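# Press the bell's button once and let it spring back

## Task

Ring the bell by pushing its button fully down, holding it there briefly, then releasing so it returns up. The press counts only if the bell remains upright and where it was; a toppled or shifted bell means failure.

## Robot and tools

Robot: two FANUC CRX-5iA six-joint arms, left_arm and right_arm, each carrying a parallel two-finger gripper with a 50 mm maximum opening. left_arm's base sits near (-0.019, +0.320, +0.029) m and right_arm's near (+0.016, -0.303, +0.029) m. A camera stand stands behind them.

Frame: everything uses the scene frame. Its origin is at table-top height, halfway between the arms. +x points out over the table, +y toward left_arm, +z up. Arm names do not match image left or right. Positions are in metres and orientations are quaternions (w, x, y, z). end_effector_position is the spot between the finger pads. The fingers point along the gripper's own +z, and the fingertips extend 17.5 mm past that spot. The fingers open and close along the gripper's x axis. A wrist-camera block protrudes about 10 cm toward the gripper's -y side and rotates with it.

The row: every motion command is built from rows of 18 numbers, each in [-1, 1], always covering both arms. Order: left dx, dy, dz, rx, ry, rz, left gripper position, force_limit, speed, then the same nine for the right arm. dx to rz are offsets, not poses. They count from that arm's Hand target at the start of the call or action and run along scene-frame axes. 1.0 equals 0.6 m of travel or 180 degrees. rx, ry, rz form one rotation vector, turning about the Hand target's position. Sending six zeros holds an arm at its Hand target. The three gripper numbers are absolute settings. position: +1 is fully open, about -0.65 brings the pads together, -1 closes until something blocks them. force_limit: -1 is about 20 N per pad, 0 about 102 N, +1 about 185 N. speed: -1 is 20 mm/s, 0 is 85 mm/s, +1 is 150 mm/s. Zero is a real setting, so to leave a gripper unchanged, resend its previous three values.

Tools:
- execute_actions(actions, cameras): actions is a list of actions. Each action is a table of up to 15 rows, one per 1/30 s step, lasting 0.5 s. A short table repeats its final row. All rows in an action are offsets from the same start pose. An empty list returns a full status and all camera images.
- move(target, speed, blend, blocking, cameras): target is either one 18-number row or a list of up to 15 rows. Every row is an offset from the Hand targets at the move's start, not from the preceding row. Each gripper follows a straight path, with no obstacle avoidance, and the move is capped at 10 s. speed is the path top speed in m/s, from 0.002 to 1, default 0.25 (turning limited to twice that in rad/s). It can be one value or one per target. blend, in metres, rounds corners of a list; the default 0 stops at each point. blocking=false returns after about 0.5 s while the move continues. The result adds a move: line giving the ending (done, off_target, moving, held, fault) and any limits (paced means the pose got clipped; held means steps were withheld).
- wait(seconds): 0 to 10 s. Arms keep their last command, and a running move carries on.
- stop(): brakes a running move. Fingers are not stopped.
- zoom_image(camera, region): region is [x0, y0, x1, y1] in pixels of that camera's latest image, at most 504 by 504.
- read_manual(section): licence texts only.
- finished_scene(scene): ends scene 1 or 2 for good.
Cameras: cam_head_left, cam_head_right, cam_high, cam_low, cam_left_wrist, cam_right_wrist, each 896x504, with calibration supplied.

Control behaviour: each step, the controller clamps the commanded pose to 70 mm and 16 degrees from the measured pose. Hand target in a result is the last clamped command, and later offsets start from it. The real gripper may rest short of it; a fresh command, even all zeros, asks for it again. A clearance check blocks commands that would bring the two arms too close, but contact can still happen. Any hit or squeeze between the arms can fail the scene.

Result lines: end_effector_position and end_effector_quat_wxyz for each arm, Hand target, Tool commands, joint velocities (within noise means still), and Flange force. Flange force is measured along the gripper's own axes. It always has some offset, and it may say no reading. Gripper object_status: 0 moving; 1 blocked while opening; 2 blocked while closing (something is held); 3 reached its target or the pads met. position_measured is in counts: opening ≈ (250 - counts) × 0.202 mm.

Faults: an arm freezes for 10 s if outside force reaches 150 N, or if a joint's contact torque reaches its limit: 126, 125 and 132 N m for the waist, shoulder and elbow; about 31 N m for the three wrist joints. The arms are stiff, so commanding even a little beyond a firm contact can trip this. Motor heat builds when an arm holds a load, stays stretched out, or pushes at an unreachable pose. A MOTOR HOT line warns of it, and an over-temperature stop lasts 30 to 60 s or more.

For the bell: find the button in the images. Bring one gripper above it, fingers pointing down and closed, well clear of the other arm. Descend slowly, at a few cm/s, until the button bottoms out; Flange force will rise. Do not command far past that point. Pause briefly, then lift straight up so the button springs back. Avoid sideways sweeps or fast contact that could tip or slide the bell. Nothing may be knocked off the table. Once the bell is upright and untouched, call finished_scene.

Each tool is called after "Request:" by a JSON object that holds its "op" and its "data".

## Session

Request:
{"op": "execute_actions", "data": {"actions": []}}

Scene clock: 0.00 s.
left_arm: end_effector_position=(+0.2827, -0.0459, +0.3020) position_measured=3 object_status=3 end_effector_quat_wxyz=(+0.208, +0.581, +0.634, -0.466) | right_arm: end_effector_position=(+0.2794, -0.2521, +0.1639) position_measured=3 object_status=3 end_effector_quat_wxyz=(+0.702, -0.464, -0.457, -0.289)
Joint positions: left_arm=[-0.093 -0.031 -0.68 1.043 -1.435 -0.26] | right_arm=[-0.341 0.714 -0.205 -0.988 -2.146 0.629]
Joint velocities: within noise
Flange force (N): no reading
Hand target: left_arm +0.2827, -0.0459, +0.3020; +0.208, +0.581, +0.634, -0.466 | right_arm +0.2794, -0.2521, +0.1639; +0.702, -0.464, -0.457, -0.289
Tool commands: left_gripper/position=+1.0 left_gripper/force_limit=+1.0 left_gripper/speed=+1.0 right_gripper/position=+1.0 right_gripper/force_limit=+1.0 right_gripper/speed=+1.0
camera_calibration:
cam_left_wrist: T_world_to_cam=[[-0.249464, 0.535616, -0.806773, 0.343882], [0.966661, 0.187403, -0.174487, -0.196558], [0.0577333, -0.823405, -0.56451, 0.248972], [0, 0, 0, 1]] pos_world=[0.261418, 0.0576517, 0.383685]
cam_right_wrist: T_world_to_cam=[[0.435474, 0.0142559, 0.900088, -0.258241], [0.897788, 0.0662839, -0.435411, -0.147671], [-0.0658686, 0.997699, 0.0160662, 0.40028], [0, 0, 0, 1]] pos_world=[0.271401, -0.38589, 0.161711]

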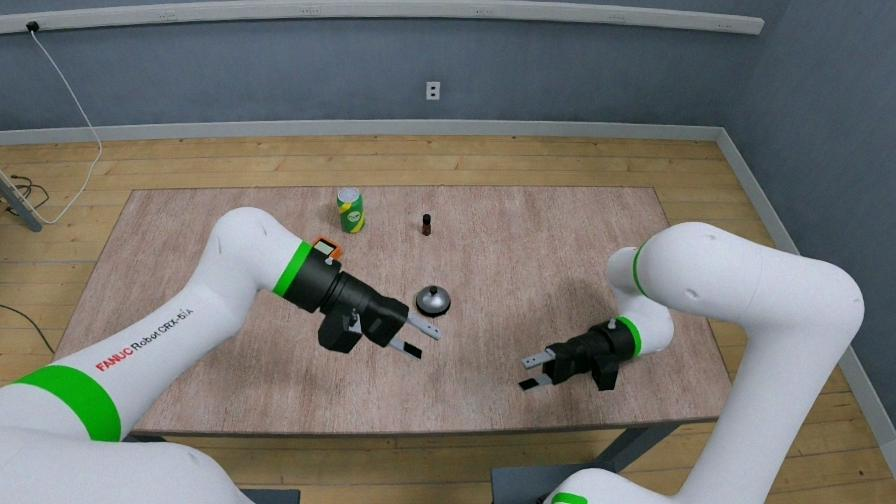

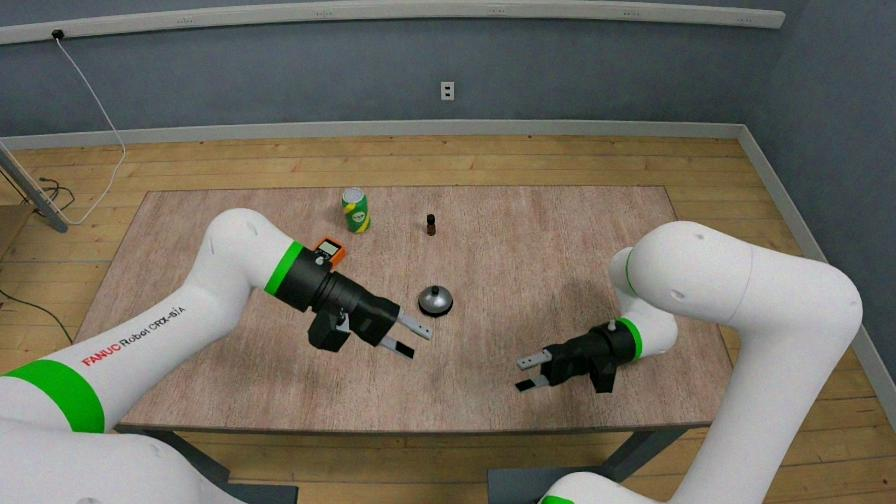

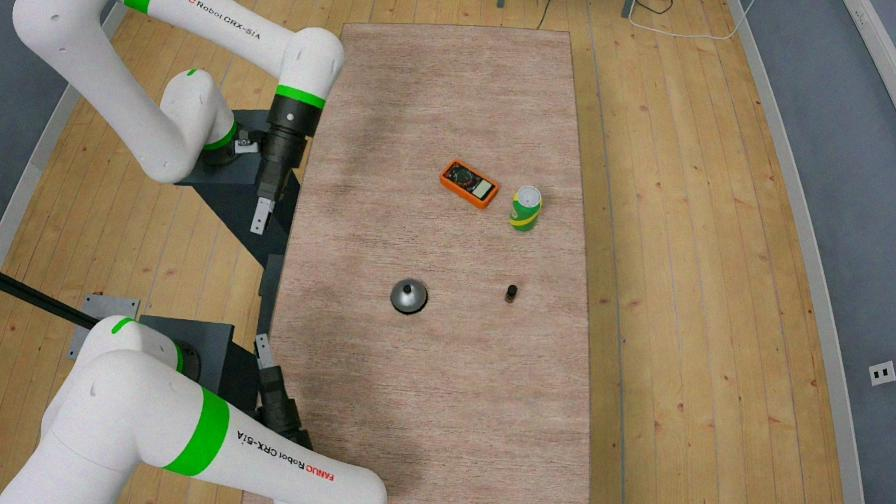

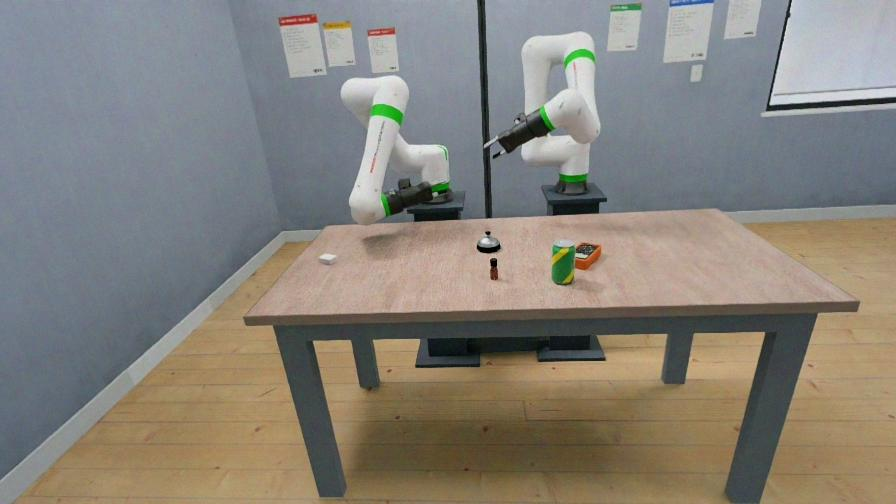

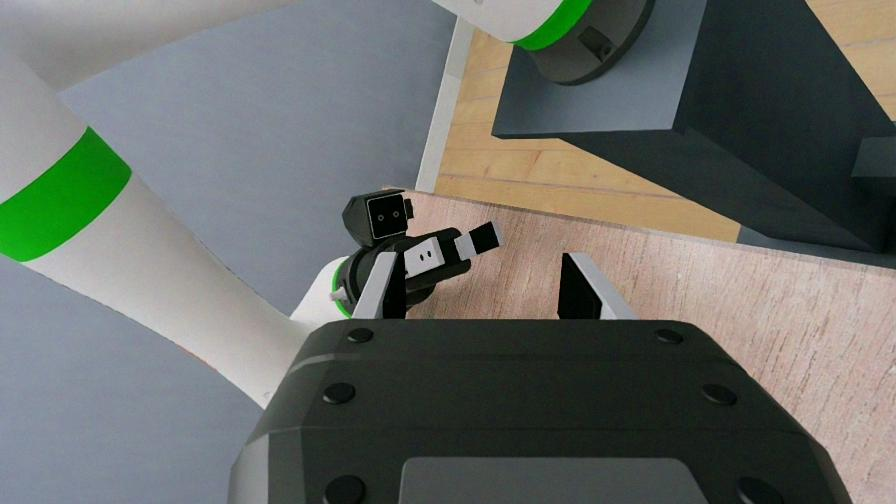

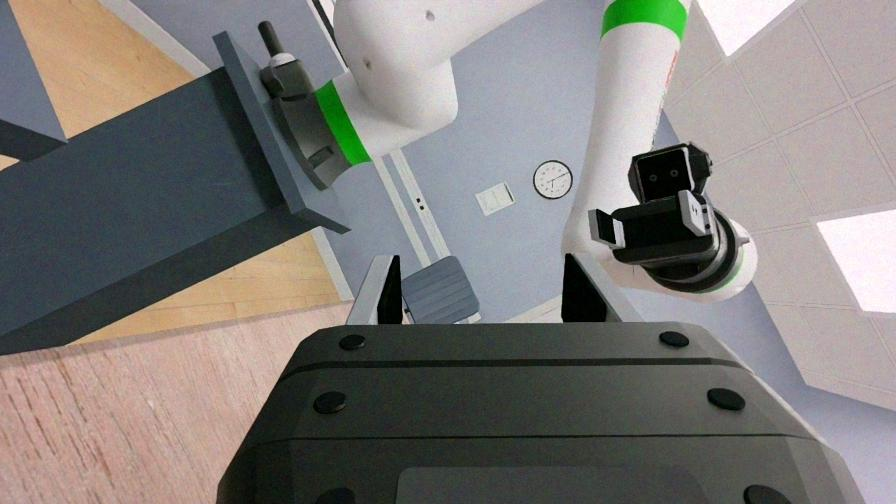

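Request:
{"op": "move", "data": {"target": [0.4455,-0.04,-0.17,0.3185,-0.122,-0.025,-1,-1,1,0,0,0,0,0,0,1,1,1], "speed": 0.35, "cameras": ["cam_left_wrist","cam_low"]}}

Request:
{"op": "zoom_image", "data": {"camera": "cam_low", "region": [438, 170, 538, 270]}}

Scene clock: 23.50 s.
left_arm: end_effector_position=(+0.5500, -0.0699, +0.2000) position_measured=251 object_status=3 end_effector_quat_wxyz=(+0.000, +0.707, +0.707, +0.000) | right_arm: end_effector_position=(+0.2794, -0.2521, +0.1639) position_measured=3 object_status=3 end_effector_quat_wxyz=(+0.702, -0.464, -0.457, -0.289)
Joint positions: left_arm=[-0.406 0.651 0.592 -0.001 -1.511 0.413] | right_arm=[-0.341 0.714 -0.205 -0.988 -2.146 0.629]
Flange force (N): left_arm=[-9.5 12.1 -9.4] | right_arm=[-4.0 3.2 -6.2]
Hand target: left_arm +0.5500, -0.0699, +0.2000; +0.000, +0.707, +0.707, +0.000 | right_arm +0.2794, -0.2521, +0.1639; +0.702, -0.464, -0.457, -0.289
Off the commanded pose: left_arm 0.000 m, 0 deg | right_arm 0.000 m, 0 deg.
move: done
camera_calibration:
cam_left_wrist: T_world_to_cam=[[-0.00916114, 0.999907, -0.0100606, 0.0821444], [0.939892, 0.0120449, 0.34126, -0.568934], [0.341349, -0.00632952, -0.939915, 0.132449], [0, 0, 0, 1]] pos_world=[0.490278, -0.0744457, 0.319472]
Images, in order (width x height): cam_low 896x504, cam_left_wrist 896x504.

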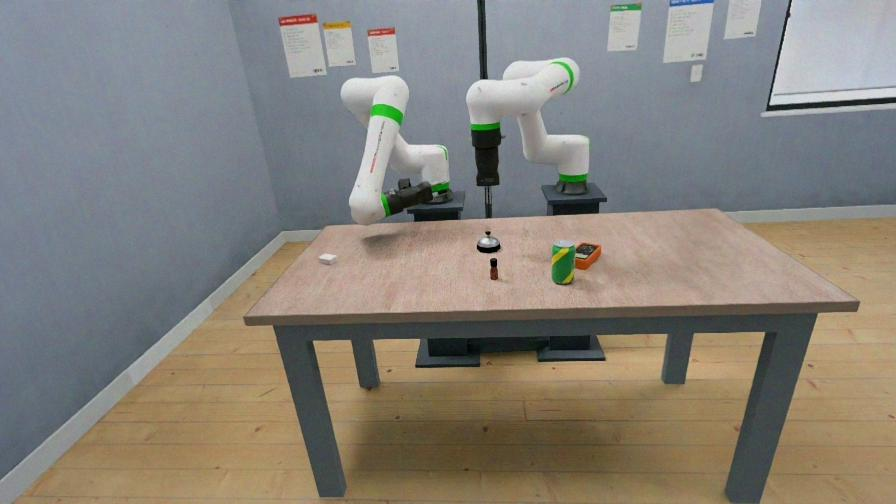

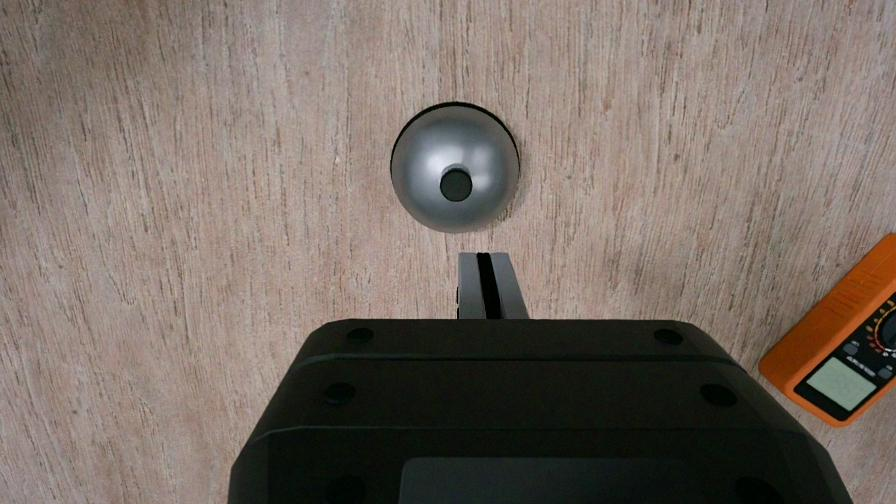

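Scaled by 5.040.

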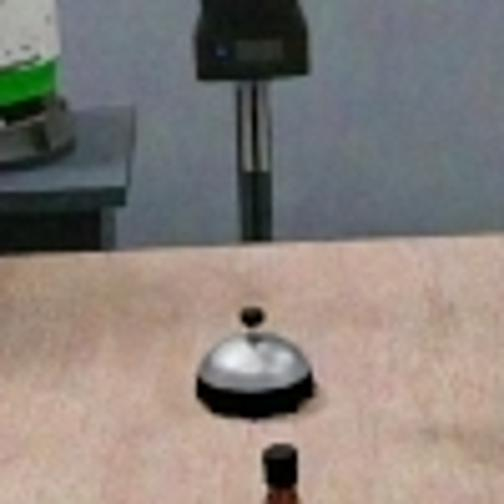

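Request:
{"op": "move", "data": {"target": [-0.0147,-0.011,-0.1667,0,0,0,-1,-1,1,0,0,0,0,0,0,1,1,1], "speed": 0.15, "cameras": ["cam_left_wrist","cam_low"]}}

Request:
{"op": "zoom_image", "data": {"camera": "cam_low", "region": [458, 200, 518, 260]}}

Scene clock: 53.10 s.
left_arm: end_effector_position=(+0.5412, -0.0765, +0.1000) position_measured=251 object_status=3 end_effector_quat_wxyz=(+0.000, +0.707, +0.707, +0.000) | right_arm: end_effector_position=(+0.2794, -0.2521, +0.1639) position_measured=3 object_status=3 end_effector_quat_wxyz=(+0.702, -0.464, -0.457, -0.289)
Joint positions: left_arm=[-0.42 0.688 0.415 -0.001 -1.297 0.427] | right_arm=[-0.341 0.714 -0.205 -0.988 -2.146 0.629]
Flange force (N): left_arm=[-7.4 8.2 -7.3] | right_arm=[-4.3 3.4 -6.3]
Hand target: left_arm +0.5412, -0.0765, +0.1000; +0.000, +0.707, +0.707, +0.000 | right_arm +0.2794, -0.2521, +0.1639; +0.702, -0.464, -0.457, -0.289
Off the commanded pose: left_arm 0.000 m, 0 deg | right_arm 0.000 m, 0 deg.
move: done
camera_calibration:
cam_left_wrist: T_world_to_cam=[[-0.00910254, 0.999909, -0.00993258, 0.0876012], [0.939892, 0.0119461, 0.341262, -0.526467], [0.34135, -0.00622921, -0.939916, 0.0414286], [0, 0, 0, 1]] pos_world=[0.481478, -0.081046, 0.219473]
Images, in order (width x height): cam_low 896x504, cam_left_wrist 896x504.

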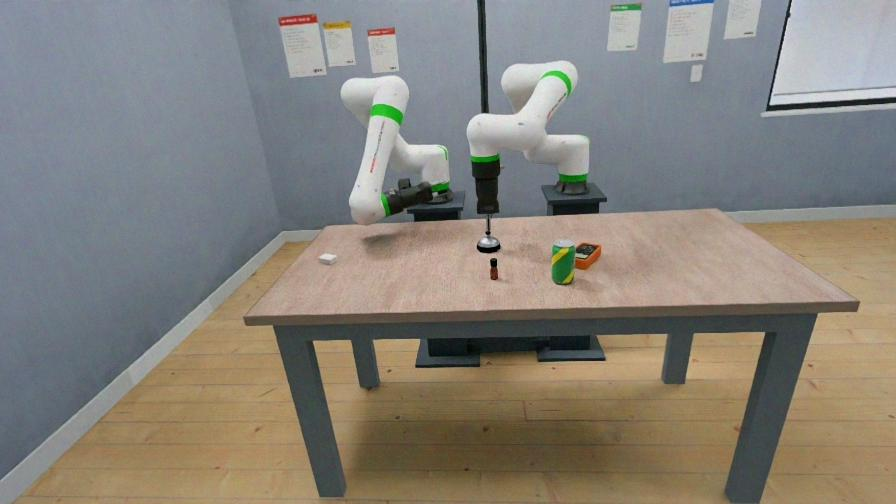

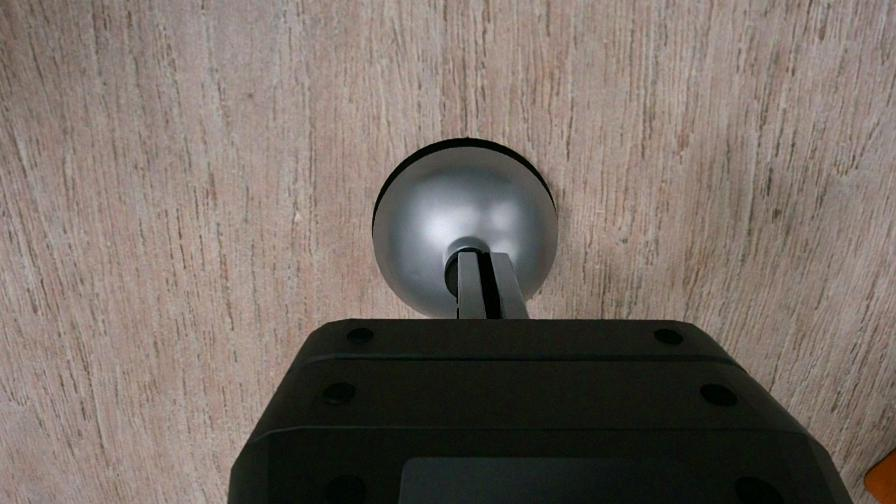

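Scaled by 8.400.

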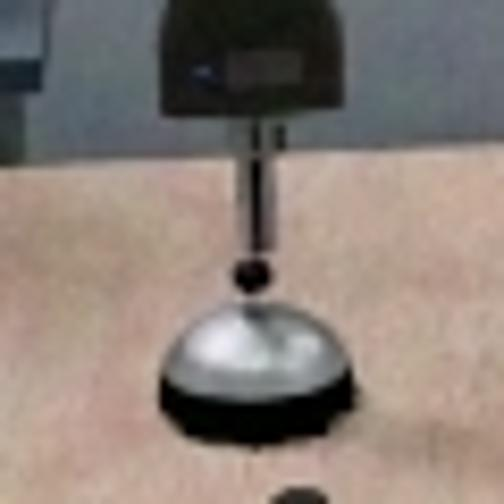

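Request:
{"op": "execute_actions", "data": {"actions": [[[0.0013,-0.0063,-0.003,0,0,0,-1,-1,1,0,0,0,0,0,0,1,1,1]],[[0,0,-0.0025,0,0,0,-1,-1,1,0,0,0,0,0,0,1,1,1]],[[0,0,-0.0025,0,0,0,-1,-1,1,0,0,0,0,0,0,1,1,1]],[[0,0,-0.002,0,0,0,-1,-1,1,0,0,0,0,0,0,1,1,1]],[[0,0,-0.002,0,0,0,-1,-1,1,0,0,0,0,0,0,1,1,1]]], "cameras": ["cam_low","cam_left_wrist"]}}

Request:
{"op": "zoom_image", "data": {"camera": "cam_low", "region": [458, 200, 518, 260]}}

Scene clock: 73.97 s.
left_arm: end_effector_position=(+0.5419, -0.0803, +0.0928) position_measured=251 object_status=3 end_effector_quat_wxyz=(+0.000, +0.707, +0.707, +0.000) | right_arm: end_effector_position=(+0.2794, -0.2521, +0.1639) position_measured=3 object_status=3 end_effector_quat_wxyz=(+0.702, -0.464, -0.457, -0.289)
Joint positions: left_arm=[-0.424 0.7 0.418 -0.001 -1.288 0.432] | right_arm=[-0.341 0.714 -0.205 -0.988 -2.146 0.629]
Flange force (N): left_arm=[-6.9 7.8 -7.8] | right_arm=[-4.1 3.5 -6.3]
Flange force at the end of the 1st action (N): left_arm=[-7.0 8.7 -6.2] | right_arm=[-4.2 3.3 -6.3]
Flange force at the end of the 2nd action (N): left_arm=[-7.4 8.5 -6.5] | right_arm=[-4.1 3.4 -6.5]
Flange force at the end of the 3rd action (N): left_arm=[-6.5 8.5 -6.7] | right_arm=[-4.3 3.6 -6.7]
Flange force at the end of the 4th action (N): left_arm=[-6.7 8.0 -6.5] | right_arm=[-4.5 3.4 -6.3]
Hand target: left_arm +0.5419, -0.0803, +0.0928; +0.000, +0.707, +0.707, +0.000 | right_arm +0.2794, -0.2521, +0.1639; +0.702, -0.464, -0.457, -0.289
Off the commanded pose: left_arm 0.000 m, 0 deg | right_arm 0.000 m, 0 deg.
camera_calibration:
cam_left_wrist: T_world_to_cam=[[-0.00910254, 0.999909, -0.00993258, 0.0913356], [0.939892, 0.0119461, 0.341262, -0.524682], [0.34135, -0.00622921, -0.939916, 0.0342705], [0, 0, 0, 1]] pos_world=[0.482278, -0.084846, 0.212173]
Images, in order (width x height): cam_low 896x504, cam_left_wrist 896x504.

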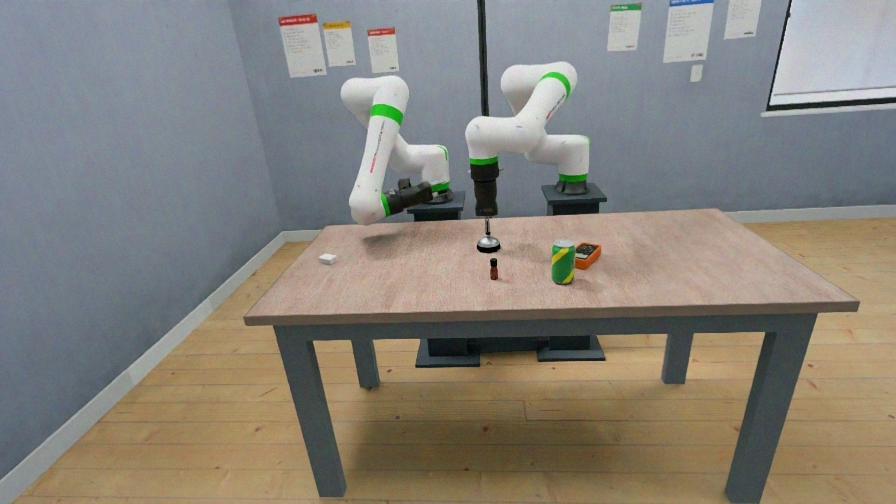

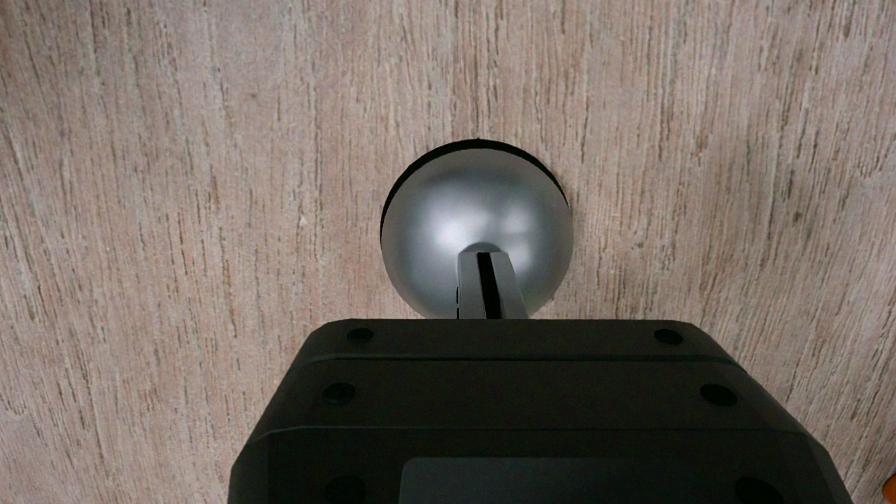

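Scaled by 8.400.

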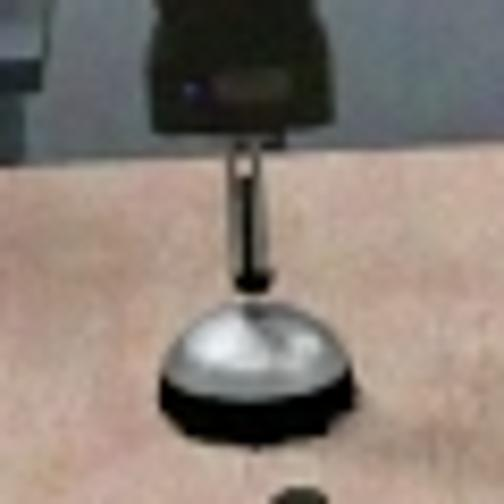

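Request:
{"op": "execute_actions", "data": {"actions": [[[0,0,-0.0017,0,0,0,-1,-1,1,0,0,0,0,0,0,1,1,1]],[[0,0,-0.0017,0,0,0,-1,-1,1,0,0,0,0,0,0,1,1,1]],[[0,0,-0.0013,0,0,0,-1,-1,1,0,0,0,0,0,0,1,1,1]]]}}

Scene clock: 84.53 s.
left_arm: end_effector_position=(+0.5419, -0.0803, +0.0899) position_measured=251 object_status=3 end_effector_quat_wxyz=(+0.000, +0.707, +0.707, +0.000) | right_arm: end_effector_position=(+0.2794, -0.2521, +0.1639) position_measured=3 object_status=3 end_effector_quat_wxyz=(+0.702, -0.464, -0.457, -0.289)
Joint positions: left_arm=[-0.424 0.703 0.414 -0.001 -1.282 0.432] | right_arm=[-0.341 0.714 -0.205 -0.988 -2.146 0.629]
Flange force (N): left_arm=[-5.7 8.6 -9.5] | right_arm=[-4.5 3.3 -6.5]
Flange force at the end of the 1st action (N): left_arm=[-6.4 8.3 -8.6] | right_arm=[-4.2 3.6 -6.5]
Flange force at the end of the 2nd action (N): left_arm=[-6.4 8.6 -9.1] | right_arm=[-4.3 3.4 -6.0]
Hand target: left_arm +0.5419, -0.0803, +0.0899; +0.000, +0.707, +0.707, +0.000 | right_arm +0.2794, -0.2521, +0.1639; +0.702, -0.464, -0.457, -0.289
Off the commanded pose: left_arm 0.000 m, 0 deg | right_arm 0.000 m, 0 deg.

Spring contact; continue in small steps.

Request:
{"op": "execute_actions", "data": {"actions": [[[0,0,-0.0012,0,0,0,-1,-1,1,0,0,0,0,0,0,1,1,1]]]}}

Request:
{"op": "execute_actions", "data": {"actions": [[[0,0,-0.001,0,0,0,-1,-1,1,0,0,0,0,0,0,1,1,1]]]}}

Scene clock: 95.77 s.
left_arm: end_effector_position=(+0.5419, -0.0803, +0.0892) position_measured=251 object_status=3 end_effector_quat_wxyz=(+0.000, +0.707, +0.707, +0.000) | right_arm: end_effector_position=(+0.2794, -0.2521, +0.1639) position_measured=3 object_status=3 end_effector_quat_wxyz=(+0.702, -0.464, -0.457, -0.289)
Joint positions: left_arm=[-0.424 0.703 0.414 -0.001 -1.281 0.432] | right_arm=[-0.341 0.714 -0.205 -0.988 -2.146 0.629]
Flange force (N): left_arm=[-6.4 8.1 -9.3] | right_arm=[-4.3 3.4 -6.9]
Hand target: left_arm +0.5419, -0.0803, +0.0892; +0.000, +0.707, +0.707, +0.000 | right_arm +0.2794, -0.2521, +0.1639; +0.702, -0.464, -0.457, -0.289
Off the commanded pose: left_arm 0.000 m, 0 deg | right_arm 0.000 m, 0 deg.

Scene clock: 96.47 s.
left_arm: end_effector_position=(+0.5419, -0.0803, +0.0886) position_measured=251 object_status=3 end_effector_quat_wxyz=(+0.000, +0.707, +0.707, +0.000) | right_arm: end_effector_position=(+0.2794, -0.2521, +0.1639) position_measured=3 object_status=3 end_effector_quat_wxyz=(+0.702, -0.464, -0.457, -0.289)
Joint positions: left_arm=[-0.424 0.704 0.413 -0.001 -1.28 0.432] | right_arm=[-0.341 0.714 -0.205 -0.988 -2.146 0.629]
Flange force (N): left_arm=[-5.5 7.2 -16.0] | right_arm=[-4.0 3.3 -6.7]
Hand target: left_arm +0.5419, -0.0803, +0.0886; +0.000, +0.707, +0.707, +0.000 | right_arm +0.2794, -0.2521, +0.1639; +0.702, -0.464, -0.457, -0.289
Off the commanded pose: left_arm 0.000 m, 0 deg | right_arm 0.000 m, 0 deg.

Request:
{"op": "execute_actions", "data": {"actions": [[[0,0,-0.001,0,0,0,-1,-1,1,0,0,0,0,0,0,1,1,1]]]}}

Request:
{"op": "move", "data": {"target": [0,0,0.07,0,0,0,-1,-1,1,0,0,0,0,0,0,1,1,1], "speed": 0.06, "cameras": ["cam_low"]}}

Request:
{"op": "zoom_image", "data": {"camera": "cam_low", "region": [458, 200, 518, 260]}}

Scene clock: 102.53 s.
left_arm: end_effector_position=(+0.5419, -0.0803, +0.0880) position_measured=251 object_status=3 end_effector_quat_wxyz=(+0.000, +0.707, +0.707, +0.000) | right_arm: end_effector_position=(+0.2794, -0.2521, +0.1639) position_measured=3 object_status=3 end_effector_quat_wxyz=(+0.702, -0.464, -0.457, -0.289)
Joint positions: left_arm=[-0.424 0.704 0.412 -0.001 -1.279 0.432] | right_arm=[-0.341 0.714 -0.205 -0.988 -2.146 0.629]
Flange force (N): left_arm=[-1.6 4.1 -32.2] | right_arm=[-4.4 3.2 -6.1]
Hand target: left_arm +0.5419, -0.0803, +0.0880; +0.000, +0.707, +0.707, +0.000 | right_arm +0.2794, -0.2521, +0.1639; +0.702, -0.464, -0.457, -0.289
Off the commanded pose: left_arm 0.000 m, 0 deg | right_arm 0.000 m, 0 deg.

Scene clock: 103.60 s.
left_arm: end_effector_position=(+0.5419, -0.0803, +0.1300) position_measured=251 object_status=3 end_effector_quat_wxyz=(+0.000, +0.707, +0.707, +0.000) | right_arm: end_effector_position=(+0.2794, -0.2521, +0.1639) position_measured=3 object_status=3 end_effector_quat_wxyz=(+0.702, -0.464, -0.457, -0.289)
Joint positions: left_arm=[-0.424 0.676 0.467 -0.001 -1.362 0.432] | right_arm=[-0.341 0.714 -0.205 -0.988 -2.146 0.629]
Flange force (N): left_arm=[-7.5 8.5 -7.6] | right_arm=[-4.1 3.2 -6.1]
Hand target: left_arm +0.5419, -0.0803, +0.1300; +0.000, +0.707, +0.707, +0.000 | right_arm +0.2794, -0.2521, +0.1639; +0.702, -0.464, -0.457, -0.289
Off the commanded pose: left_arm 0.000 m, 0 deg | right_arm 0.000 m, 0 deg.
move: done
Images, in order (width x height): cam_low 896x504.

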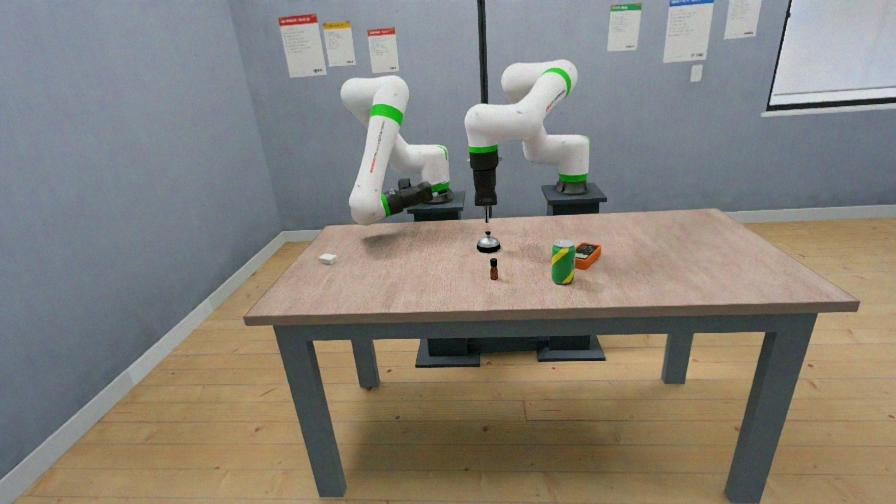

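Scaled by 8.400.

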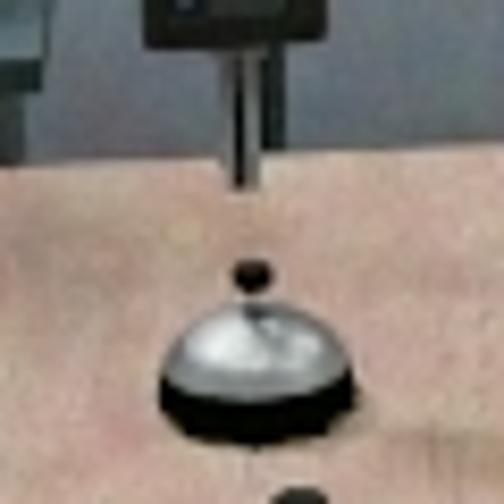

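Request:
{"op": "finished_scene", "data": {"scene": 2}}

The scene is finished: the task was done.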